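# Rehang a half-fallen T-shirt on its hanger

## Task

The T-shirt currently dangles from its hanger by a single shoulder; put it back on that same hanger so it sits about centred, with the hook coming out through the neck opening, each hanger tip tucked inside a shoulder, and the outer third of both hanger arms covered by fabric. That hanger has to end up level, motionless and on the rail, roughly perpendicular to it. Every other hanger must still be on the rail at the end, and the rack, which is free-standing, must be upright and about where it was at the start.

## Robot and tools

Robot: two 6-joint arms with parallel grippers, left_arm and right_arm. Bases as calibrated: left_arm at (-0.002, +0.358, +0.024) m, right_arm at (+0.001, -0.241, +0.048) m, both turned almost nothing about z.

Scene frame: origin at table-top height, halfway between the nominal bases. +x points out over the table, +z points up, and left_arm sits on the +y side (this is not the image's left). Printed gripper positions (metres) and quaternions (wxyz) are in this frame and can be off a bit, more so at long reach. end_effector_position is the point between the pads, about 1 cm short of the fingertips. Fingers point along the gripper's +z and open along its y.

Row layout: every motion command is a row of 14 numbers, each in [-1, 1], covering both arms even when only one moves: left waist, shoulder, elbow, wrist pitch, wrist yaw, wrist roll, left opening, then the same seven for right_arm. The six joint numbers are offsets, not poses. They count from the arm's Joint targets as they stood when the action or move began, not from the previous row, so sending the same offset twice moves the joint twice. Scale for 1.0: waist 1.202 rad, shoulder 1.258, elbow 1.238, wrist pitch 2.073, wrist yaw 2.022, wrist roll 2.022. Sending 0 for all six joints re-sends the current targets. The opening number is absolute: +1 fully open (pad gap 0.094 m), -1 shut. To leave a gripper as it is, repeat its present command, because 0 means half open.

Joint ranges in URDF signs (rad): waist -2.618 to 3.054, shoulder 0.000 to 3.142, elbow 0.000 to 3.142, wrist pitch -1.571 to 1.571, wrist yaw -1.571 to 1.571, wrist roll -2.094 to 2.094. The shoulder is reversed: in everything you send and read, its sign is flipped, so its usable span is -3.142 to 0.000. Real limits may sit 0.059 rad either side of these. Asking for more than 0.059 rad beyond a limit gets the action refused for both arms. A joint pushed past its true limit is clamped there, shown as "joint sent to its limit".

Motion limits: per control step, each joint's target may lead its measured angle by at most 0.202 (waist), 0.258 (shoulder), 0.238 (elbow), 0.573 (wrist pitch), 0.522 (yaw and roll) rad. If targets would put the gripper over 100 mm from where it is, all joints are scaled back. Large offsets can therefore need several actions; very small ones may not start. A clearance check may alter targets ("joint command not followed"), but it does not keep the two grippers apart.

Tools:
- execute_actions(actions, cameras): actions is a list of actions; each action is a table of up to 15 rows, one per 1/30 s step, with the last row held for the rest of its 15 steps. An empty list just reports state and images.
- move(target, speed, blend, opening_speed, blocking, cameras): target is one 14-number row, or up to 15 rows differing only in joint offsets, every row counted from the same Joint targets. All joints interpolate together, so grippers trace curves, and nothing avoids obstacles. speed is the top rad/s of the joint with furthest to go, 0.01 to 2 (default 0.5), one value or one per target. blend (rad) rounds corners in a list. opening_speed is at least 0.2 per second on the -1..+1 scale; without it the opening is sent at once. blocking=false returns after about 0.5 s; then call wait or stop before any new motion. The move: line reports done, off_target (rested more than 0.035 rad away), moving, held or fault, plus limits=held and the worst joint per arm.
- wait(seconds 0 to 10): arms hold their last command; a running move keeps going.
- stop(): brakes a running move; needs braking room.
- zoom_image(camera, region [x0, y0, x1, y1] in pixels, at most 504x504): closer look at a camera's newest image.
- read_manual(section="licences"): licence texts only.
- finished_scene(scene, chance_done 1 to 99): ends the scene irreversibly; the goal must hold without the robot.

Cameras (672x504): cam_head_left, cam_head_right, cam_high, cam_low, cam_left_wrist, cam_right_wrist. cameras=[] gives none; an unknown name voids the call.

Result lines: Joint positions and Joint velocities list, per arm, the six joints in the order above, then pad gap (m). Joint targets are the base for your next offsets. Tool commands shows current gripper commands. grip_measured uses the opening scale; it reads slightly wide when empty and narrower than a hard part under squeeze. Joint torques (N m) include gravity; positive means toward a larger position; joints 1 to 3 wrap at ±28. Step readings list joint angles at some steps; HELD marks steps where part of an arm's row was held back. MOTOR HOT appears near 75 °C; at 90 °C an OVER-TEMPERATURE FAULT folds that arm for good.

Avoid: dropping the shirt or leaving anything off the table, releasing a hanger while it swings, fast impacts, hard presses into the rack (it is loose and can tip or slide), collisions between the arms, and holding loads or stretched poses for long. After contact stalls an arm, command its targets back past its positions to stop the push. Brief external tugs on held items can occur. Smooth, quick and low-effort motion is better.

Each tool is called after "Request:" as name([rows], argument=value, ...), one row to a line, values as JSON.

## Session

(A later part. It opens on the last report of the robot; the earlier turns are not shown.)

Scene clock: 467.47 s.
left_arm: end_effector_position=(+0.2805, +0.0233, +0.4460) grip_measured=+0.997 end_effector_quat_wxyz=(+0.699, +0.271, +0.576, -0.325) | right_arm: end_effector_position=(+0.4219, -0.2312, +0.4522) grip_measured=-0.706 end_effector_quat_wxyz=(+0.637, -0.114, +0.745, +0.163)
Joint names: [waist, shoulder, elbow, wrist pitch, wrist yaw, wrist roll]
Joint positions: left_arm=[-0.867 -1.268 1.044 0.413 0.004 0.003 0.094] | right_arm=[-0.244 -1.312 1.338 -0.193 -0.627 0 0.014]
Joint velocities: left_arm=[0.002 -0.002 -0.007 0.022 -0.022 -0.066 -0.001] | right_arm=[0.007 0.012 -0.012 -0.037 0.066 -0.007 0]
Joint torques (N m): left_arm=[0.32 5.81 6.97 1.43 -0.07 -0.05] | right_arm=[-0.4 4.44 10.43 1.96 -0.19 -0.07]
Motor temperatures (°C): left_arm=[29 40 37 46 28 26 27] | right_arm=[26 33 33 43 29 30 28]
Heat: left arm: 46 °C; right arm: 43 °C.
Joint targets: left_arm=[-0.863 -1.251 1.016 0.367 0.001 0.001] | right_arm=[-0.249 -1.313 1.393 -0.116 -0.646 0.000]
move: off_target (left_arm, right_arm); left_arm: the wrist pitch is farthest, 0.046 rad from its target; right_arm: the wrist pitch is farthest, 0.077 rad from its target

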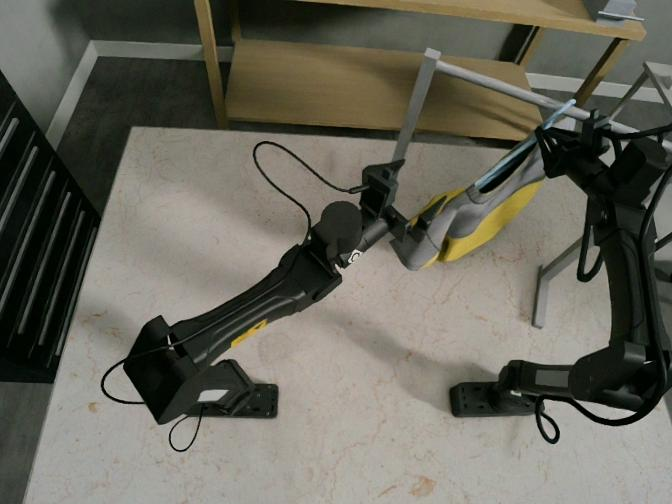

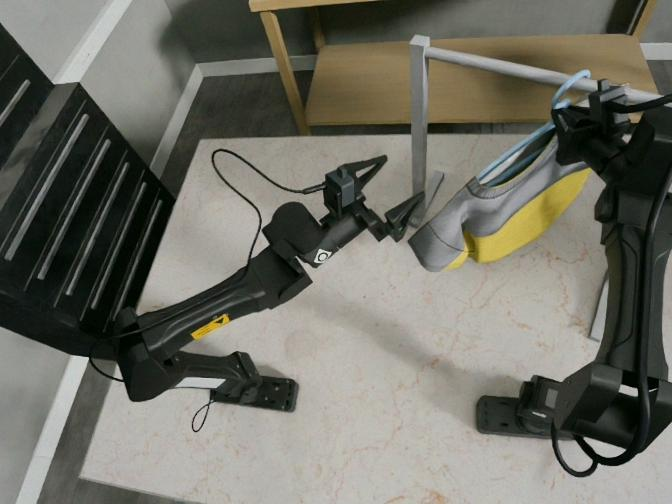

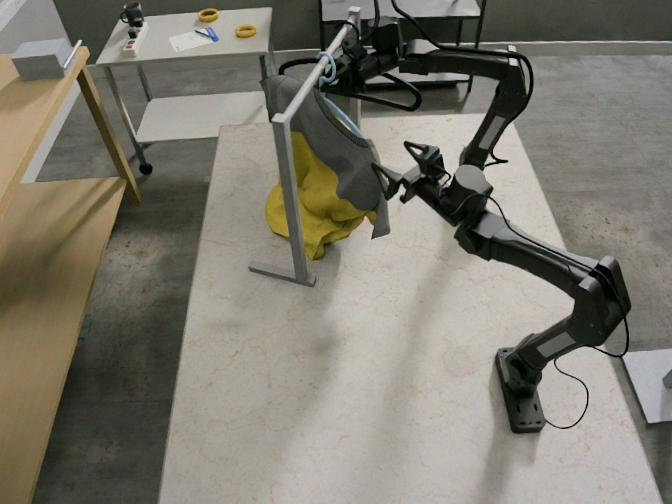

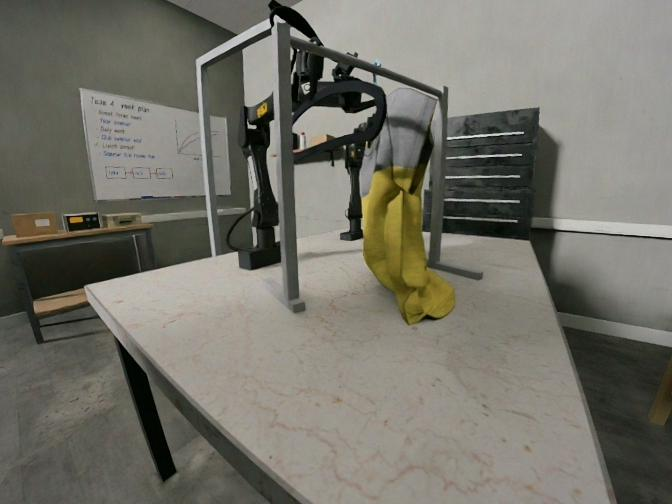

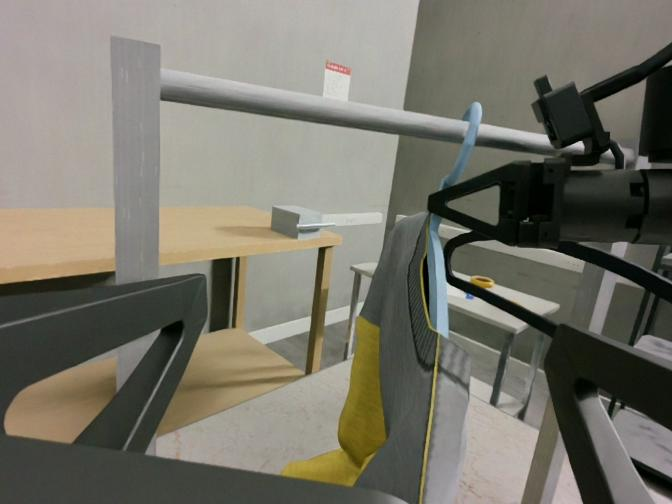

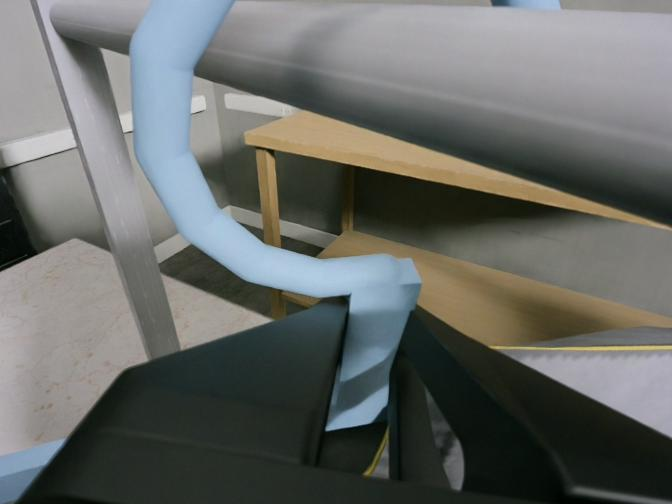

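Request:
move([
  [-0.003,0.111,-0.261,0.005,0,0,1,0,0,0,0,0,0,-1],
  [-0.037,-0.165,-0.071,0.06,0,0,1,0,0,0,0,0,0,-1],
], speed=0.3)

Request:
zoom_image(camera="cam_head_right", region=[380, 20, 600, 290])

Scene clock: 471.10 s.
left_arm: end_effector_position=(+0.2898, -0.0162, +0.3066) grip_measured=+0.997 end_effector_quat_wxyz=(+0.605, +0.328, +0.661, -0.299) | right_arm: end_effector_position=(+0.4219, -0.2312, +0.4522) grip_measured=-0.706 end_effector_quat_wxyz=(+0.637, -0.114, +0.745, +0.163)
Joint names: [waist, shoulder, elbow, wrist pitch, wrist yaw, wrist roll]
Joint positions: left_arm=[-0.902 -1.442 0.896 0.458 0.014 0.003 0.094] | right_arm=[-0.244 -1.312 1.338 -0.193 -0.627 0 0.014]
Joint velocities: left_arm=[-0.002 0.012 0.002 -0.11 0.007 -0.037 0] | right_arm=[-0.012 -0.007 -0.002 0.022 -0.037 -0.007 -0.001]
Joint torques (N m): left_arm=[-0.44 4.68 12.4 2.26 -0.07 -0.09] | right_arm=[-0.4 4.41 10.43 1.95 -0.18 -0.07]
Motor temperatures (°C): left_arm=[29 39 37 46 28 26 27] | right_arm=[26 33 34 43 29 30 28]
Heat: left arm: 46 °C; right arm: 43 °C.
Joint targets: left_arm=[-0.907 -1.459 0.928 0.492 0.001 0.001] | right_arm=[-0.249 -1.313 1.393 -0.116 -0.646 0.000]
move: off_target (right_arm); right_arm: the wrist pitch is farthest, 0.077 rad from its target

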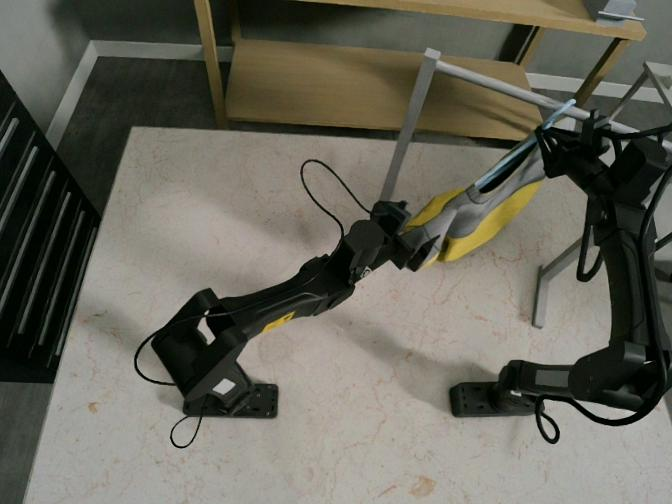

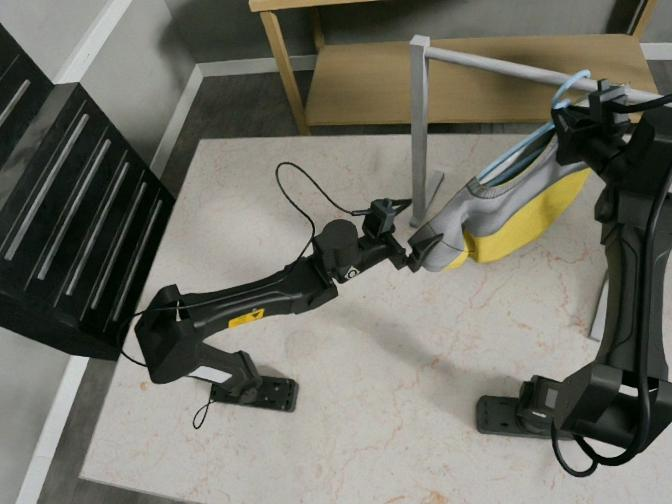

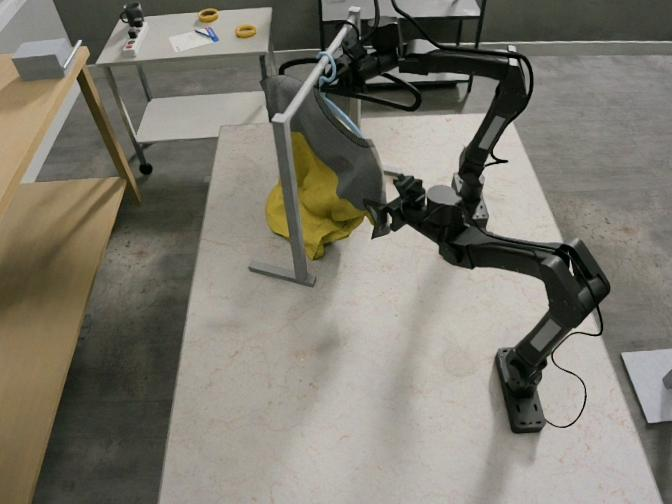

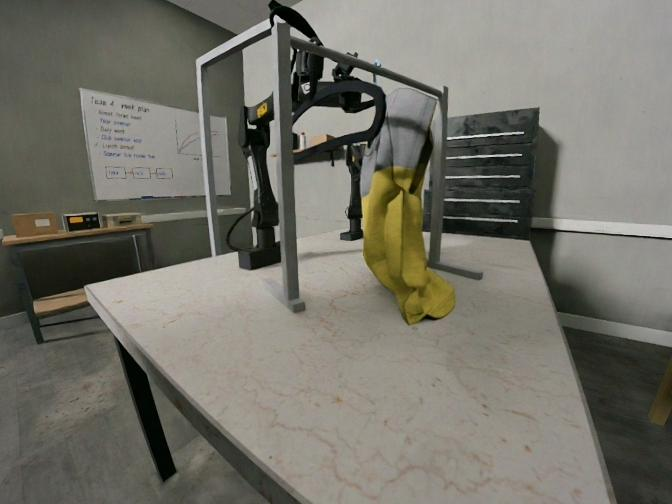

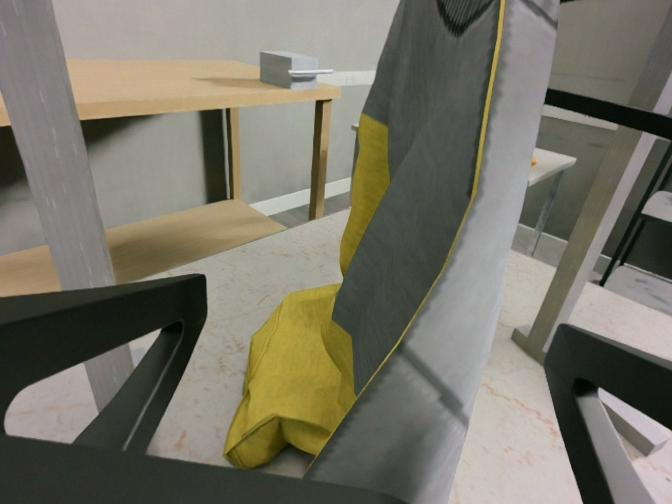

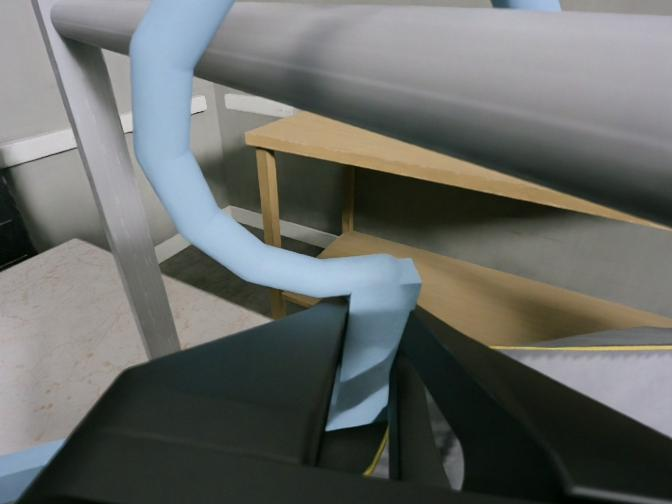

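Scaled by 1.867 from the camera's 672x504 image, which has a finer 960x720 frame.

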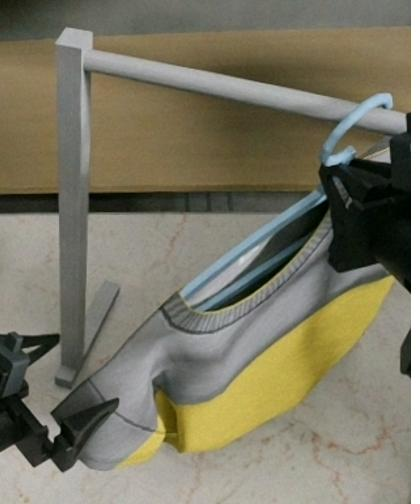

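Request:
move(target=[-0.030,-0.241,0.311,-0.040,0,0,1,0,0,0,0,0,0,-1], speed=0.2, cameras=["cam_head_right","cam_head_left","cam_left_wrist"])

Request:
zoom_image(camera="cam_head_right", region=[380, 20, 600, 290])

Scene clock: 473.53 s.
left_arm: end_effector_position=(+0.3257, -0.0944, +0.3504) grip_measured=+0.997 end_effector_quat_wxyz=(+0.629, +0.326, +0.627, -0.324) | right_arm: end_effector_position=(+0.4219, -0.2312, +0.4525) grip_measured=-0.706 end_effector_quat_wxyz=(+0.638, -0.114, +0.744, +0.163)
Joint names: [waist, shoulder, elbow, wrist pitch, wrist yaw, wrist roll]
Joint positions: left_arm=[-0.938 -1.736 1.281 0.458 0.014 0.003 0.094] | right_arm=[-0.244 -1.312 1.338 -0.191 -0.627 0 0.014]
Joint velocities: left_arm=[-0.012 0.002 -0.007 0.022 -0.022 0.037 0] | right_arm=[-0.002 0.012 0.007 -0.007 0.022 0.037 0.001]
Joint torques (N m): left_arm=[-0.54 6.83 12.7 1.47 -0.1 -0.08] | right_arm=[-0.42 4.45 10.41 1.95 -0.19 -0.07]
Motor temperatures (°C): left_arm=[29 39 37 46 28 26 27] | right_arm=[26 33 34 43 29 30 29]
Heat: left arm: 46 °C; right arm: 43 °C.
Joint targets: left_arm=[-0.943 -1.762 1.313 0.409 0.001 0.001] | right_arm=[-0.249 -1.313 1.393 -0.116 -0.646 0.000]
move: off_target (left_arm, right_arm); left_arm: the wrist pitch is farthest, 0.049 rad from its target; right_arm: the wrist pitch is farthest, 0.075 rad from its target
Images, in order (width x height): cam_head_left 672x504, cam_head_right 672x504, cam_left_wrist 672x504.

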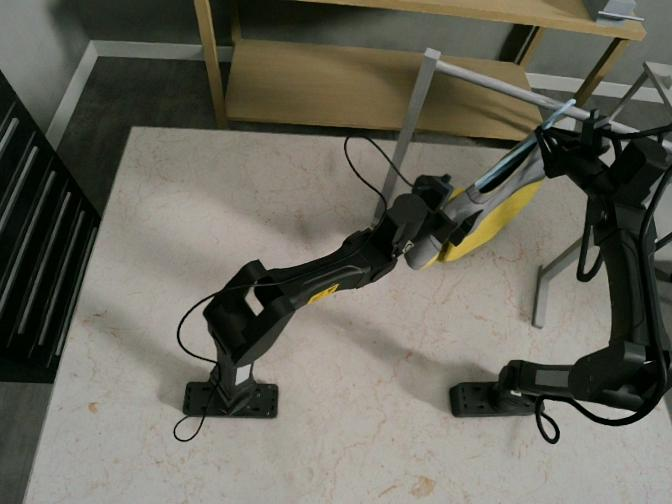

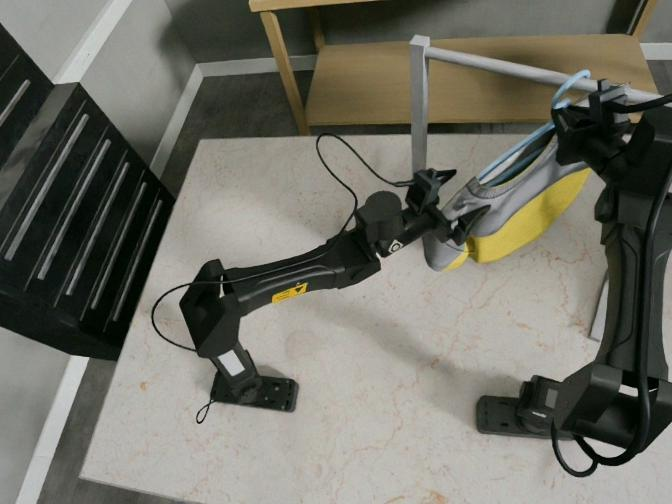

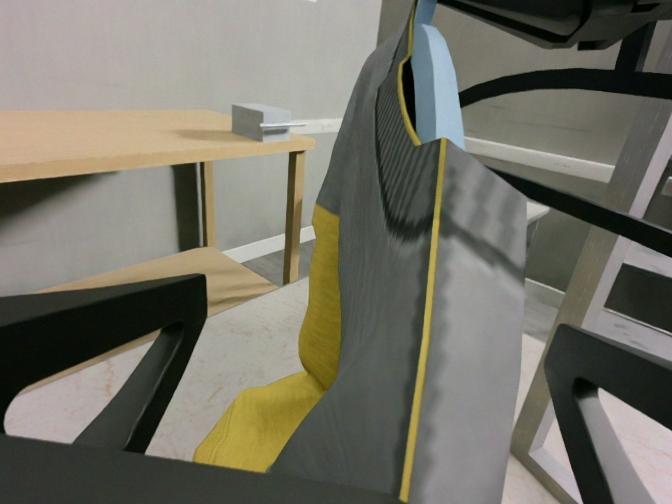

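Scaled by 1.867 from the camera's 672x504 image, which has a finer 960x720 frame.

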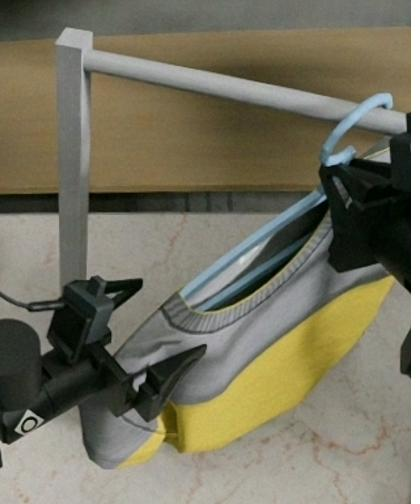

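Request:
move(target=[0,-0.03,0.008,0,0,0,1,0,0,0,0,0,0,-1], speed=0.1, cameras=[])

Request:
move(target=[0,0,0,0,0,0,-1,0,0,0,0,0,0,-1], opening_speed=0.6, cameras=["cam_left_wrist","cam_head_left"])

Request:
zoom_image(camera="cam_left_wrist", region=[200, 0, 600, 400])

Scene clock: 474.47 s.
left_arm: end_effector_position=(+0.3305, -0.1009, +0.3339) grip_measured=+0.997 end_effector_quat_wxyz=(+0.620, +0.330, +0.636, -0.320) | right_arm: end_effector_position=(+0.4219, -0.2312, +0.4525) grip_measured=-0.706 end_effector_quat_wxyz=(+0.638, -0.114, +0.744, +0.163)
Joint names: [waist, shoulder, elbow, wrist pitch, wrist yaw, wrist roll]
Joint positions: left_arm=[-0.938 -1.774 1.29 0.456 0.014 0.003 0.094] | right_arm=[-0.244 -1.312 1.338 -0.191 -0.627 0 0.014]
Joint velocities: left_arm=[-0.007 0.012 -0.007 -0.066 -0.022 -0.095 0.001] | right_arm=[-0.002 -0.002 -0.002 -0.037 -0.037 -0.066 0.001]
Joint torques (N m): left_arm=[-0.46 7.05 12.63 1.5 -0.12 0.01] | right_arm=[-0.42 4.45 10.41 1.95 -0.19 -0.07]
Motor temperatures (°C): left_arm=[29 39 37 46 28 26 27] | right_arm=[26 33 34 43 29 30 29]
Heat: left arm: 46 °C; right arm: 43 °C.
Joint targets: left_arm=[-0.943 -1.800 1.323 0.409 0.001 0.001] | right_arm=[-0.249 -1.313 1.393 -0.116 -0.646 0.000]
move: off_target (left_arm, right_arm); left_arm: the wrist pitch is farthest, 0.047 rad from its target; right_arm: the wrist pitch is farthest, 0.075 rad from its target
No camera images: "cameras" was empty.

Scene clock: 478.13 s.
left_arm: end_effector_position=(+0.3319, -0.0999, +0.3335) grip_measured=-0.860 end_effector_quat_wxyz=(+0.627, +0.337, +0.633, -0.304) | right_arm: end_effector_position=(+0.4229, -0.2314, +0.4520) grip_measured=-0.706 end_effector_quat_wxyz=(+0.638, -0.116, +0.744, +0.161)
Joint names: [waist, shoulder, elbow, wrist pitch, wrist yaw, wrist roll]
Joint positions: left_arm=[-0.94 -1.774 1.29 0.455 -0.003 0.039 0.007] | right_arm=[-0.244 -1.315 1.338 -0.188 -0.627 -0.006 0.014]
Joint velocities: left_arm=[-0.007 -0.002 0.007 -0.051 -0.022 -0.022 0.001] | right_arm=[-0.012 -0.017 -0.017 0.007 -0.051 -0.037 0.001]
Joint torques (N m): left_arm=[-0.34 7.2 12.63 1.5 -0.02 -0.34] | right_arm=[-0.43 4.72 10.43 1.93 -0.2 -0.01]
Motor temperatures (°C): left_arm=[29 39 38 46 28 26 27] | right_arm=[26 33 35 43 29 30 29]
Heat: left arm: 46 °C; right arm: 43 °C.
Joint targets: left_arm=[-0.943 -1.800 1.323 0.409 0.001 0.001] | right_arm=[-0.249 -1.313 1.393 -0.116 -0.646 0.000]
move: off_target (left_arm, right_arm); left_arm: the wrist pitch is farthest, 0.046 rad from its target; right_arm: the wrist pitch is farthest, 0.072 rad from its target
Images, in order (width x height): cam_head_left 672x504, cam_left_wrist 672x504.

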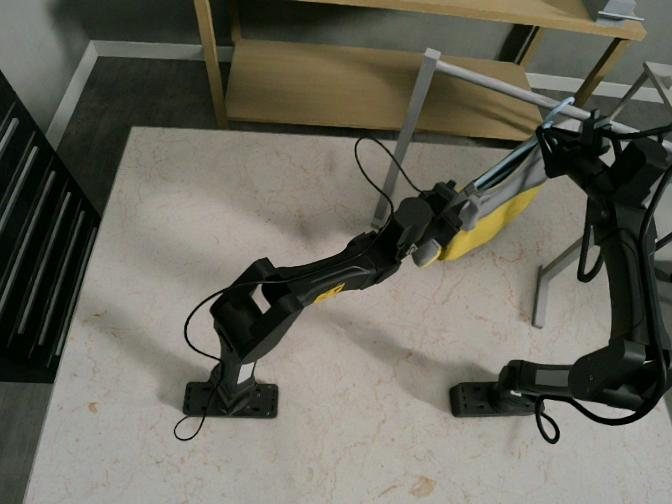

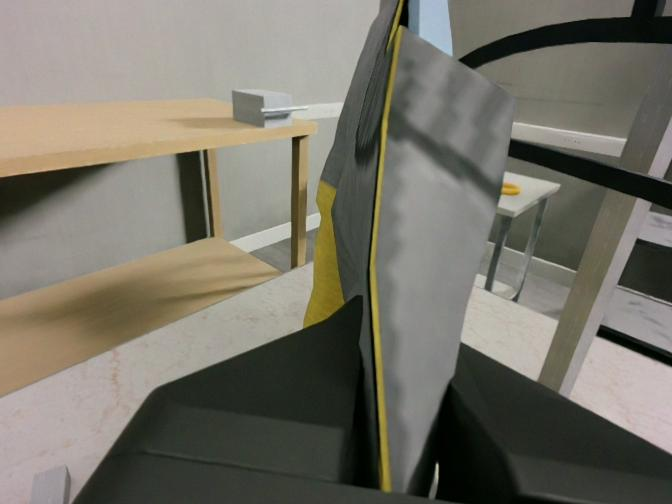

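Scaled by 1.260 from the camera's 672x504 image, which has a finer 960x720 frame.

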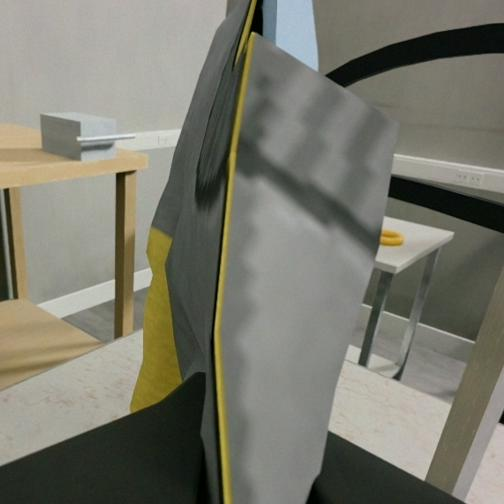

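Request:
move(target=[0.002,-0.076,0.126,-0.022,0,0,-1,0,0,0,0,0,0,-1], speed=0.08, cameras=["cam_head_right","cam_head_left","cam_left_wrist"])

Request:
zoom_image(camera="cam_head_right", region=[380, 20, 600, 290])

Scene clock: 480.63 s.
left_arm: end_effector_position=(+0.3450, -0.1219, +0.3389) grip_measured=-0.861 end_effector_quat_wxyz=(+0.623, +0.342, +0.633, -0.307) | right_arm: end_effector_position=(+0.4277, -0.2508, +0.4611) grip_measured=-0.706 end_effector_quat_wxyz=(+0.656, -0.095, +0.738, +0.127)
Joint names: [waist, shoulder, elbow, wrist pitch, wrist yaw, wrist roll]
Joint positions: left_arm=[-0.94 -1.862 1.43 0.396 0.009 0.039 0.007] | right_arm=[-0.266 -1.318 1.347 -0.157 -0.57 -0.006 0.014]
Joint velocities: left_arm=[-0.012 -0.007 -0.007 -0.022 0.022 0.007 0] | right_arm=[0.002 -0.012 0.002 0.051 -0.007 -0.022 -0.001]
Joint torques (N m): left_arm=[-0.02 7.65 14.35 1.63 -0.08 -0.3] | right_arm=[1.28 5.03 9.7 1.64 -0.75 -0.01]
Motor temperatures (°C): left_arm=[29 39 38 46 28 26 28] | right_arm=[26 33 35 44 29 30 29]
Heat: left arm: 46 °C; right arm: 44 °C.
Joint targets: left_arm=[-0.941 -1.895 1.479 0.363 0.001 0.001] | right_arm=[-0.249 -1.313 1.393 -0.116 -0.646 0.000]
move: off_target (left_arm, right_arm); left_arm: the elbow is farthest, 0.049 rad from its target; right_arm: the wrist yaw is farthest, 0.076 rad from its target
Images, in order (width x height): cam_head_left 672x504, cam_head_right 672x504, cam_left_wrist 672x504.

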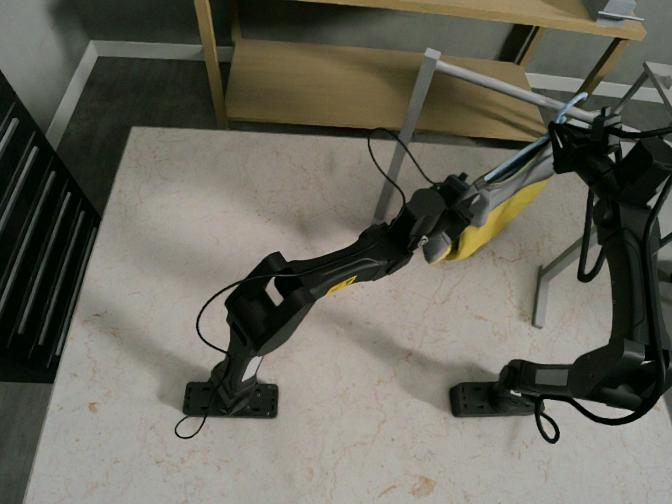

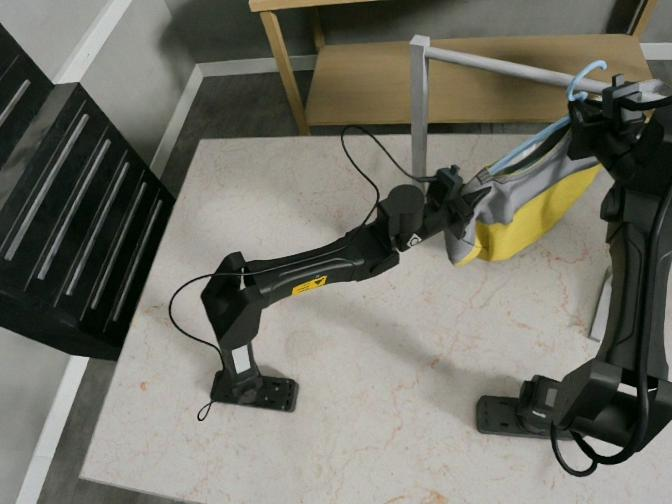

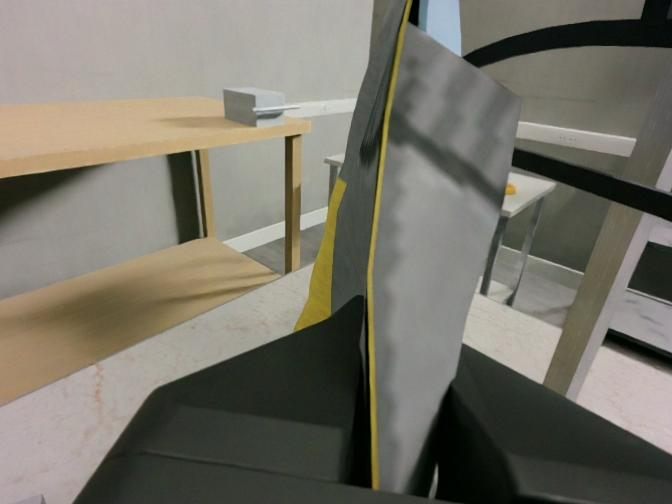

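Scaled by 1.867 from the camera's 672x504 image, which has a finer 960x720 frame.

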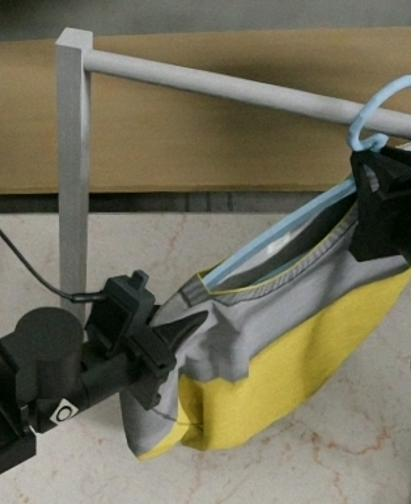

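Request:
move(target=[0,0,0,0,0,0,0.2,0,0,0,0,0,0,-1], opening_speed=0.6, cameras=["cam_left_wrist","cam_head_right"])

Request:
zoom_image(camera="cam_head_right", region=[380, 20, 600, 290])

Scene clock: 483.27 s.
left_arm: end_effector_position=(+0.3473, -0.1222, +0.3439) grip_measured=+0.197 end_effector_quat_wxyz=(+0.622, +0.330, +0.636, -0.316) | right_arm: end_effector_position=(+0.4251, -0.2401, +0.4617) grip_measured=-0.706 end_effector_quat_wxyz=(+0.653, -0.113, +0.735, +0.146)
Joint names: [waist, shoulder, elbow, wrist pitch, wrist yaw, wrist roll]
Joint positions: left_arm=[-0.938 -1.866 1.446 0.393 0.006 0.009 0.056] | right_arm=[-0.259 -1.318 1.347 -0.157 -0.615 -0.006 0.014]
Joint velocities: left_arm=[0.002 -0.007 0.002 0.007 -0.037 0.022 0] | right_arm=[-0.012 0.017 -0.002 -0.022 0.022 0.007 0]
Joint torques (N m): left_arm=[-0.21 7.99 12.66 1.65 0.01 -0.06] | right_arm=[0.69 4.98 9.69 1.63 -0.3 -0.01]
Motor temperatures (°C): left_arm=[29 39 38 46 28 26 28] | right_arm=[26 33 35 44 29 30 29]
Heat: left arm: 46 °C; right arm: 44 °C.
Joint targets: left_arm=[-0.941 -1.895 1.479 0.363 0.001 0.001] | right_arm=[-0.249 -1.313 1.393 -0.116 -0.646 0.000]
move: off_target (right_arm); right_arm: the elbow is farthest, 0.046 rad from its target
Images, in order (width x height): cam_head_right 672x504, cam_left_wrist 672x504.

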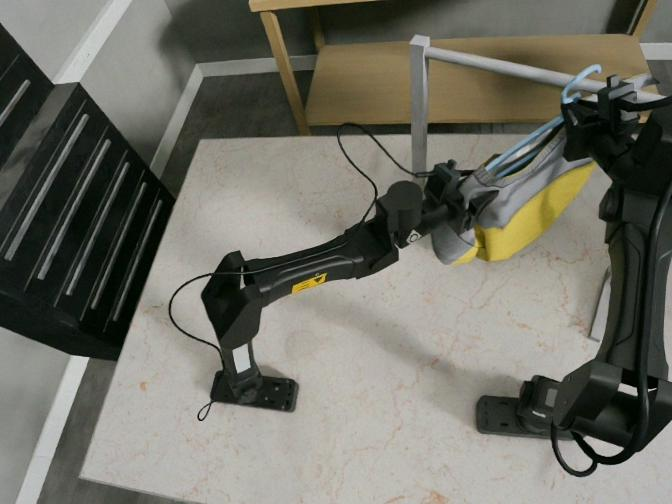

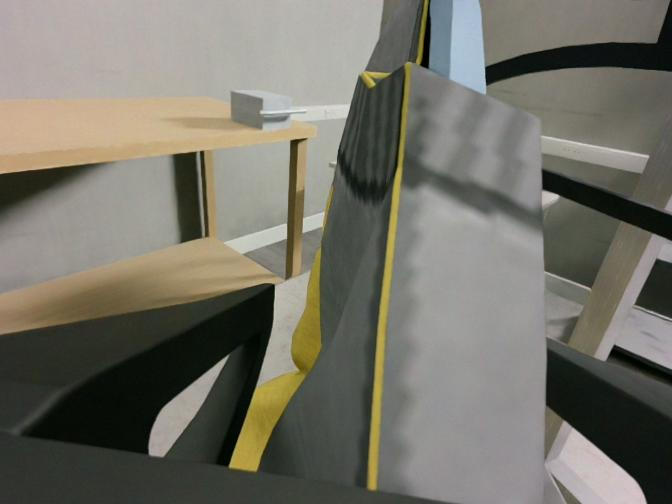

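Scaled by 1.867 from the camera's 672x504 image, which has a finer 960x720 frame.

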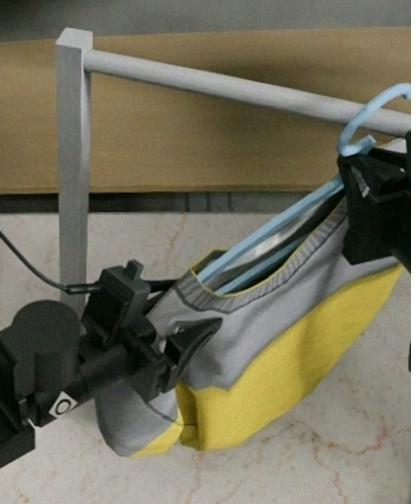

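Request:
move(target=[0,0.032,-0.207,0.111,0,0,0.6,0,0,0,0,0,0,-1], speed=0.15, cameras=["cam_left_wrist","cam_head_right"])

Scene clock: 486.73 s.
left_arm: end_effector_position=(+0.3390, -0.1107, +0.2876) grip_measured=+0.597 end_effector_quat_wxyz=(+0.611, +0.333, +0.647, -0.312) | right_arm: end_effector_position=(+0.4242, -0.2363, +0.4618) grip_measured=-0.706 end_effector_quat_wxyz=(+0.652, -0.119, +0.733, +0.152)
Joint names: [waist, shoulder, elbow, wrist pitch, wrist yaw, wrist roll]
Joint positions: left_arm=[-0.938 -1.866 1.248 0.559 0.006 0.003 0.075] | right_arm=[-0.255 -1.318 1.347 -0.157 -0.628 -0.008 0.014]
Joint velocities: left_arm=[0.002 0.007 0.002 0.051 -0.007 0.037 0] | right_arm=[-0.002 -0.002 -0.012 -0.037 -0.051 0.037 0.001]
Joint torques (N m): left_arm=[-0.12 10.84 6.94 2.26 -0.01 -0.08] | right_arm=[0.47 4.98 9.69 1.63 -0.16 0.02]
Motor temperatures (°C): left_arm=[29 39 38 47 28 26 28] | right_arm=[26 33 35 44 29 30 29]
Heat: left arm: 47 °C; right arm: 44 °C.
Joint targets: left_arm=[-0.941 -1.855 1.223 0.593 0.001 0.001] | right_arm=[-0.249 -1.313 1.393 -0.116 -0.646 0.000]
move: off_target (right_arm); right_arm: the elbow is farthest, 0.046 rad from its target
Images, in order (width x height): cam_head_right 672x504, cam_left_wrist 672x504.

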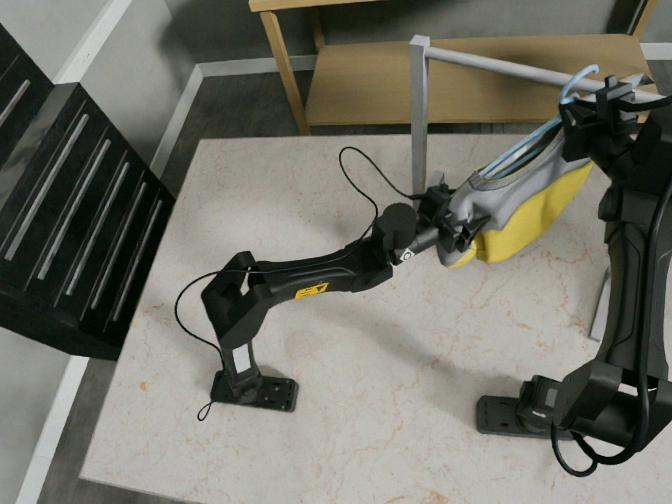

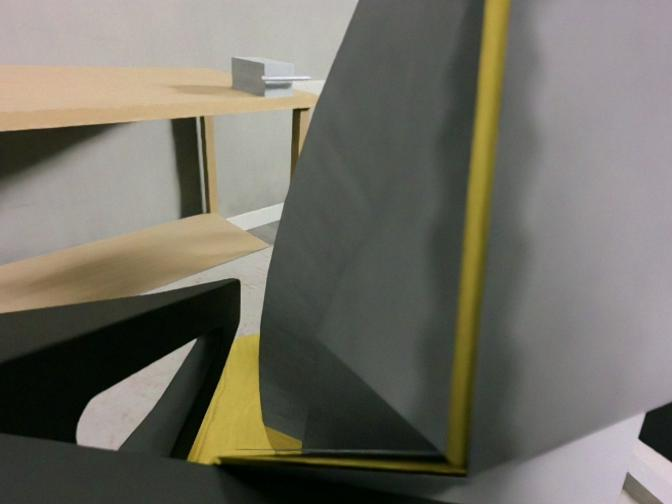

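Request:
move(target=[0,0,0,0,0,0,-1,0,0,0,0,0,0,-1], opening_speed=0.6, cameras=["cam_left_wrist","cam_head_right"])

Request:
zoom_image(camera="cam_head_right", region=[380, 20, 600, 290])

Scene clock: 493.77 s.
left_arm: end_effector_position=(+0.3401, -0.1095, +0.2861) grip_measured=-0.952 end_effector_quat_wxyz=(+0.612, +0.333, +0.648, -0.306) | right_arm: end_effector_position=(+0.4243, -0.2366, +0.4618) grip_measured=-0.706 end_effector_quat_wxyz=(+0.652, -0.118, +0.733, +0.151)
Joint names: [waist, shoulder, elbow, wrist pitch, wrist yaw, wrist roll]
Joint positions: left_arm=[-0.938 -1.866 1.244 0.56 -0.003 0.011 0.002] | right_arm=[-0.255 -1.318 1.347 -0.157 -0.627 -0.008 0.014]
Joint velocities: left_arm=[0.002 -0.002 0.002 -0.022 0.007 -0.037 -0.002] | right_arm=[0.002 -0.007 0.007 -0.051 -0.007 -0.022 0]
Joint torques (N m): left_arm=[-0.4 10.77 7.19 2.28 0.04 -0.03] | right_arm=[0.44 4.97 9.68 1.63 -0.17 0]
Motor temperatures (°C): left_arm=[29 40 37 48 28 26 28] | right_arm=[26 33 34 45 29 30 29]
Heat: left arm: 48 °C; right arm: 45 °C.
Joint targets: left_arm=[-0.941 -1.855 1.223 0.593 0.001 0.001] | right_arm=[-0.249 -1.313 1.393 -0.116 -0.646 0.000]
move: off_target (right_arm); right_arm: the elbow is farthest, 0.046 rad from its target
Images, in order (width x height): cam_head_right 672x504, cam_left_wrist 672x504.

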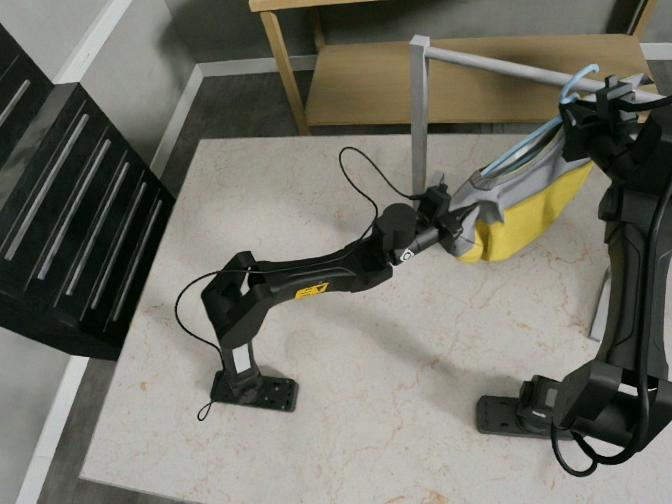

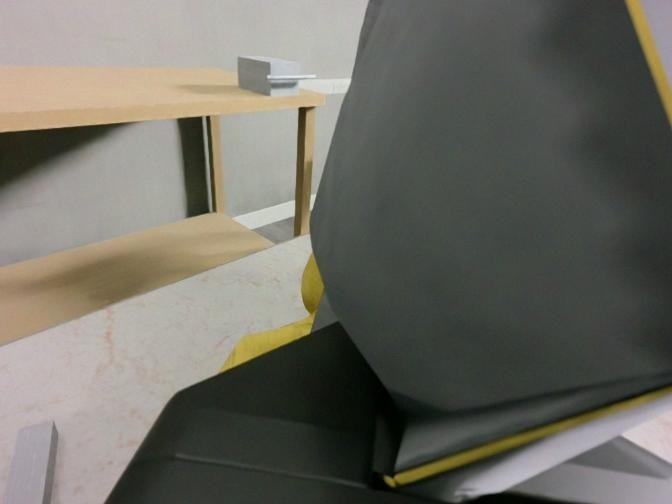

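Scaled by 1.867 from the camera's 672x504 image, which has a finer 960x720 frame.

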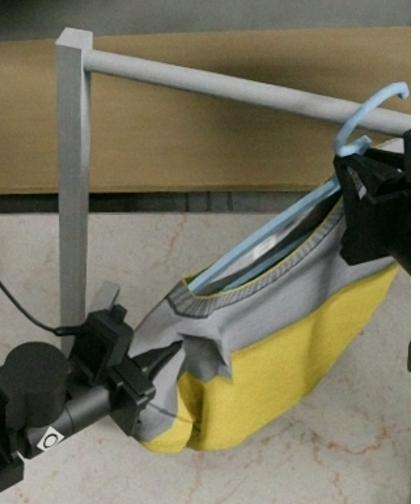

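Request:
move(target=[0,-0.139,0.266,-0.074,0,0,-1,0,0,0,0,0,0,-1], speed=0.1, cameras=["cam_left_wrist","cam_head_right","cam_head_left"])

Request:
zoom_image(camera="cam_head_right", region=[380, 20, 600, 290])

Scene clock: 497.70 s.
left_arm: end_effector_position=(+0.3685, -0.1398, +0.2781) grip_measured=-0.954 end_effector_quat_wxyz=(+0.593, +0.333, +0.672, -0.293) | right_arm: end_effector_position=(+0.4287, -0.2534, +0.4707) grip_measured=-0.707 end_effector_quat_wxyz=(+0.670, -0.108, +0.726, +0.108)
Joint names: [waist, shoulder, elbow, wrist pitch, wrist yaw, wrist roll]
Joint positions: left_arm=[-0.934 -2.01 1.476 0.41 -0.019 -0.001 0.002] | right_arm=[-0.268 -1.318 1.354 -0.128 -0.559 -0.037 0.014]
Joint velocities: left_arm=[0.007 -0.007 0.007 0.007 0.051 -0.007 0] | right_arm=[0.012 0.007 -0.002 -0.022 0.022 0.051 0.001]
Joint torques (N m): left_arm=[-0.53 9.59 16.84 2.27 0.15 -0.04] | right_arm=[1.44 4.97 9.13 1.38 -0.86 0.32]
Motor temperatures (°C): left_arm=[29 40 38 49 28 26 28] | right_arm=[26 33 34 44 29 30 29]
Heat: left arm: 49 °C; right arm: 44 °C.
Joint targets: left_arm=[-0.941 -2.030 1.552 0.440 0.001 0.001] | right_arm=[-0.249 -1.313 1.393 -0.116 -0.646 0.000]
move: off_target (left_arm, right_arm); left_arm: the elbow is farthest, 0.077 rad from its target; right_arm: the wrist yaw is farthest, 0.087 rad from its target
Images, in order (width x height): cam_head_left 672x504, cam_head_right 672x504, cam_left_wrist 672x504.

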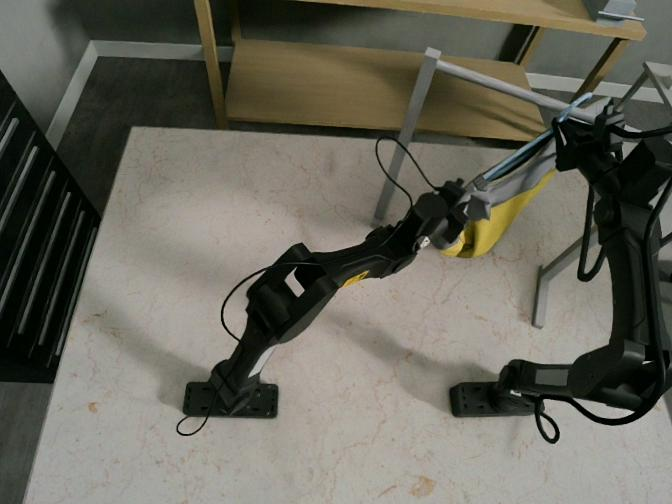

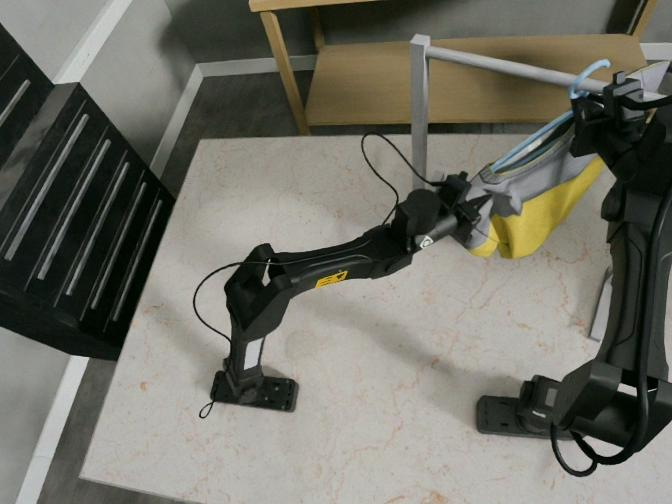

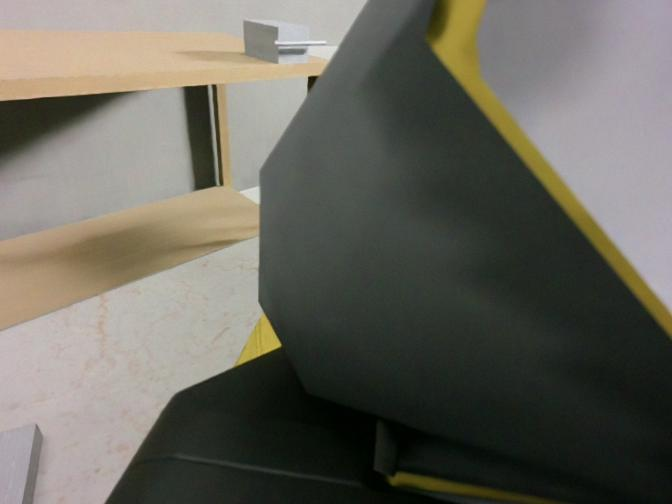

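Scaled by 1.867 from the camera's 672x504 image, which has a finer 960x720 frame.

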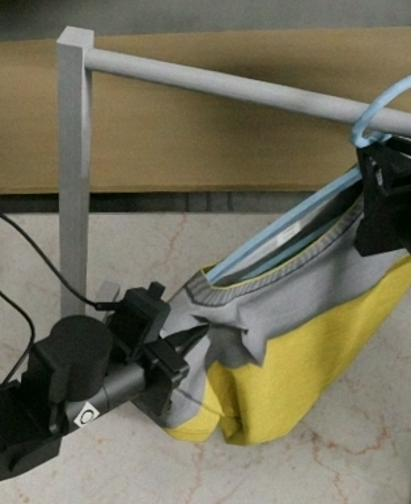

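Request:
move(target=[0,0.1,-0.2,0.05,0,0,-0.95,0,0,0,0,0,0,-1], speed=0.15, cameras=[])

Request:
move(target=[0,0,0,0,0,0,0.6,0,0,0,0,0,0,-1], opening_speed=1, cameras=["cam_left_wrist"])

Scene clock: 500.43 s.
left_arm: end_effector_position=(+0.3544, -0.1215, +0.2800) grip_measured=-0.946 end_effector_quat_wxyz=(+0.606, +0.328, +0.659, -0.301) | right_arm: end_effector_position=(+0.4259, -0.2421, +0.4705) grip_measured=-0.707 end_effector_quat_wxyz=(+0.667, -0.124, +0.724, +0.129)
Joint names: [waist, shoulder, elbow, wrist pitch, wrist yaw, wrist roll]
Joint positions: left_arm=[-0.934 -1.933 1.331 0.517 -0.016 -0.001 0.003] | right_arm=[-0.26 -1.318 1.354 -0.131 -0.607 -0.032 0.014]
Joint velocities: left_arm=[-0.012 -0.007 -0.012 -0.022 -0.037 0.037 0] | right_arm=[-0.017 -0.007 0.002 -0.095 -0.081 -0.051 0]
Joint torques (N m): left_arm=[-0.64 12.55 6.83 2.23 0.11 -0.04] | right_arm=[0.84 4.97 9.11 1.41 -0.37 0.27]
Motor temperatures (°C): left_arm=[29 40 38 49 28 26 28] | right_arm=[26 33 35 44 29 30 29]
Heat: left arm: 49 °C; right arm: 44 °C.
Joint targets: left_arm=[-0.941 -1.904 1.304 0.544 0.001 0.001] | right_arm=[-0.249 -1.313 1.393 -0.116 -0.646 0.000]
move: off_target (right_arm); right_arm: the elbow is farthest, 0.039 rad from its target
No camera images: "cameras" was empty.

Scene clock: 502.23 s.
left_arm: end_effector_position=(+0.3524, -0.1229, +0.2804) grip_measured=+0.597 end_effector_quat_wxyz=(+0.604, +0.332, +0.657, -0.306) | right_arm: end_effector_position=(+0.4247, -0.2376, +0.4707) grip_measured=-0.707 end_effector_quat_wxyz=(+0.664, -0.127, +0.723, +0.142)
Joint names: [waist, shoulder, elbow, wrist pitch, wrist yaw, wrist roll]
Joint positions: left_arm=[-0.934 -1.933 1.331 0.519 -0.002 -0.001 0.075] | right_arm=[-0.258 -1.318 1.354 -0.131 -0.627 -0.018 0.014]
Joint velocities: left_arm=[0.012 0.007 0.002 -0.051 0.022 -0.022 0] | right_arm=[0.007 -0.002 -0.002 -0.022 0.037 0.037 0]
Joint torques (N m): left_arm=[-0.46 12.72 6.87 2.19 0.04 0] | right_arm=[0.59 4.97 9.1 1.39 -0.16 0.12]
Motor temperatures (°C): left_arm=[29 41 38 49 28 26 28] | right_arm=[26 33 35 44 29 30 29]
Heat: left arm: 49 °C; right arm: 44 °C.
Joint targets: left_arm=[-0.941 -1.904 1.304 0.544 0.001 0.001] | right_arm=[-0.249 -1.313 1.393 -0.116 -0.646 0.000]
move: off_target (right_arm); right_arm: the elbow is farthest, 0.039 rad from its target
Images, in order (width x height): cam_left_wrist 672x504.

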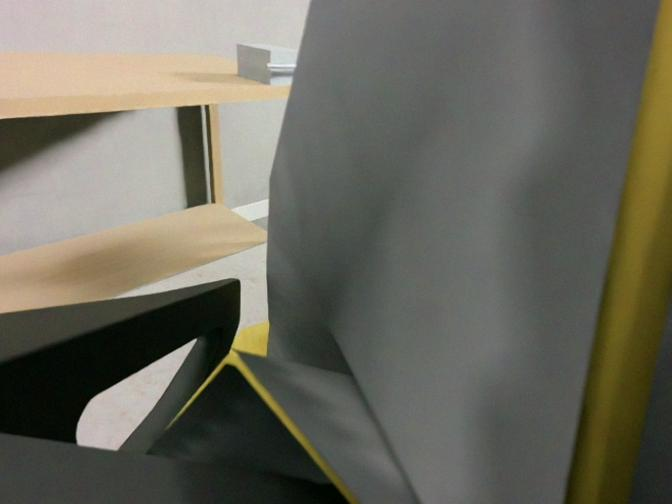

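Request:
move([
  [0.028,0.354,-0.304,-0.025,0,0,0.6,0,0,0,0,0,0,-1],
  [0.065,0.519,-0.2326,-0.085,0,0,0.6,0,0,0,0,0,0,-1],
], speed=0.3, cameras=["cam_left_wrist","cam_right_wrist"])

Scene clock: 505.30 s.
left_arm: end_effector_position=(+0.2827, +0.0249, +0.4234) grip_measured=+0.597 end_effector_quat_wxyz=(+0.688, +0.271, +0.594, -0.316) | right_arm: end_effector_position=(+0.4243, -0.2359, +0.4707) grip_measured=-0.707 end_effector_quat_wxyz=(+0.664, -0.128, +0.722, +0.146)
Joint names: [waist, shoulder, elbow, wrist pitch, wrist yaw, wrist roll]
Joint positions: left_arm=[-0.867 -1.262 0.992 0.416 -0.011 -0.001 0.075] | right_arm=[-0.255 -1.318 1.354 -0.131 -0.631 -0.015 0.014]
Joint velocities: left_arm=[-0.012 -0.007 -0.017 -0.051 0.081 0.037 -0.001] | right_arm=[0.012 0.022 0.007 -0.11 0.007 -0.051 0]
Joint torques (N m): left_arm=[0.4 5.16 11.88 1.35 0.12 0] | right_arm=[0.46 4.94 9.11 1.39 -0.13 0.09]
Motor temperatures (°C): left_arm=[29 41 38 49 28 26 28] | right_arm=[26 33 35 44 29 30 29]
Heat: left arm: 49 °C; right arm: 44 °C.
Joint targets: left_arm=[-0.863 -1.251 1.016 0.367 0.001 0.001] | right_arm=[-0.249 -1.313 1.393 -0.116 -0.646 0.000]
move: off_target (left_arm, right_arm); left_arm: the wrist pitch is farthest, 0.048 rad from its target; right_arm: the elbow is farthest, 0.039 rad from its target
Images, in order (width x height): cam_left_wrist 672x504, cam_right_wrist 672x504.

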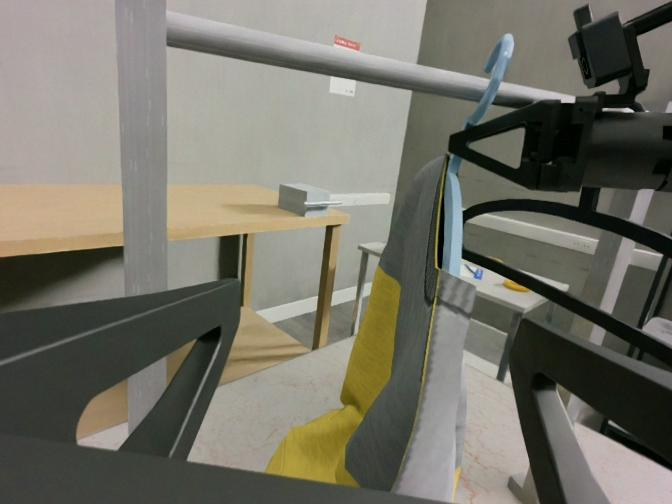

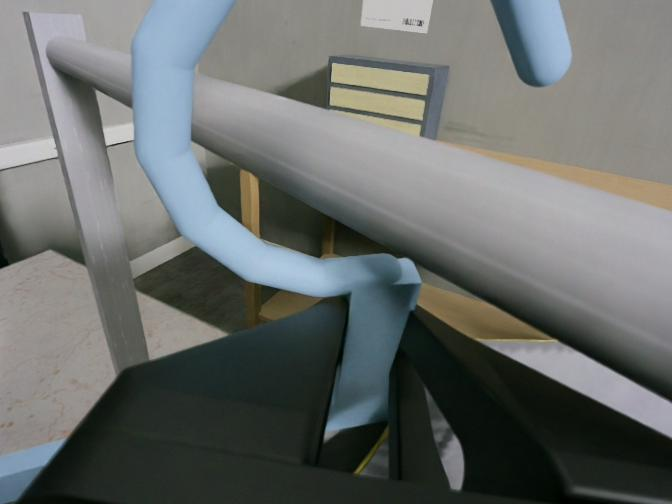

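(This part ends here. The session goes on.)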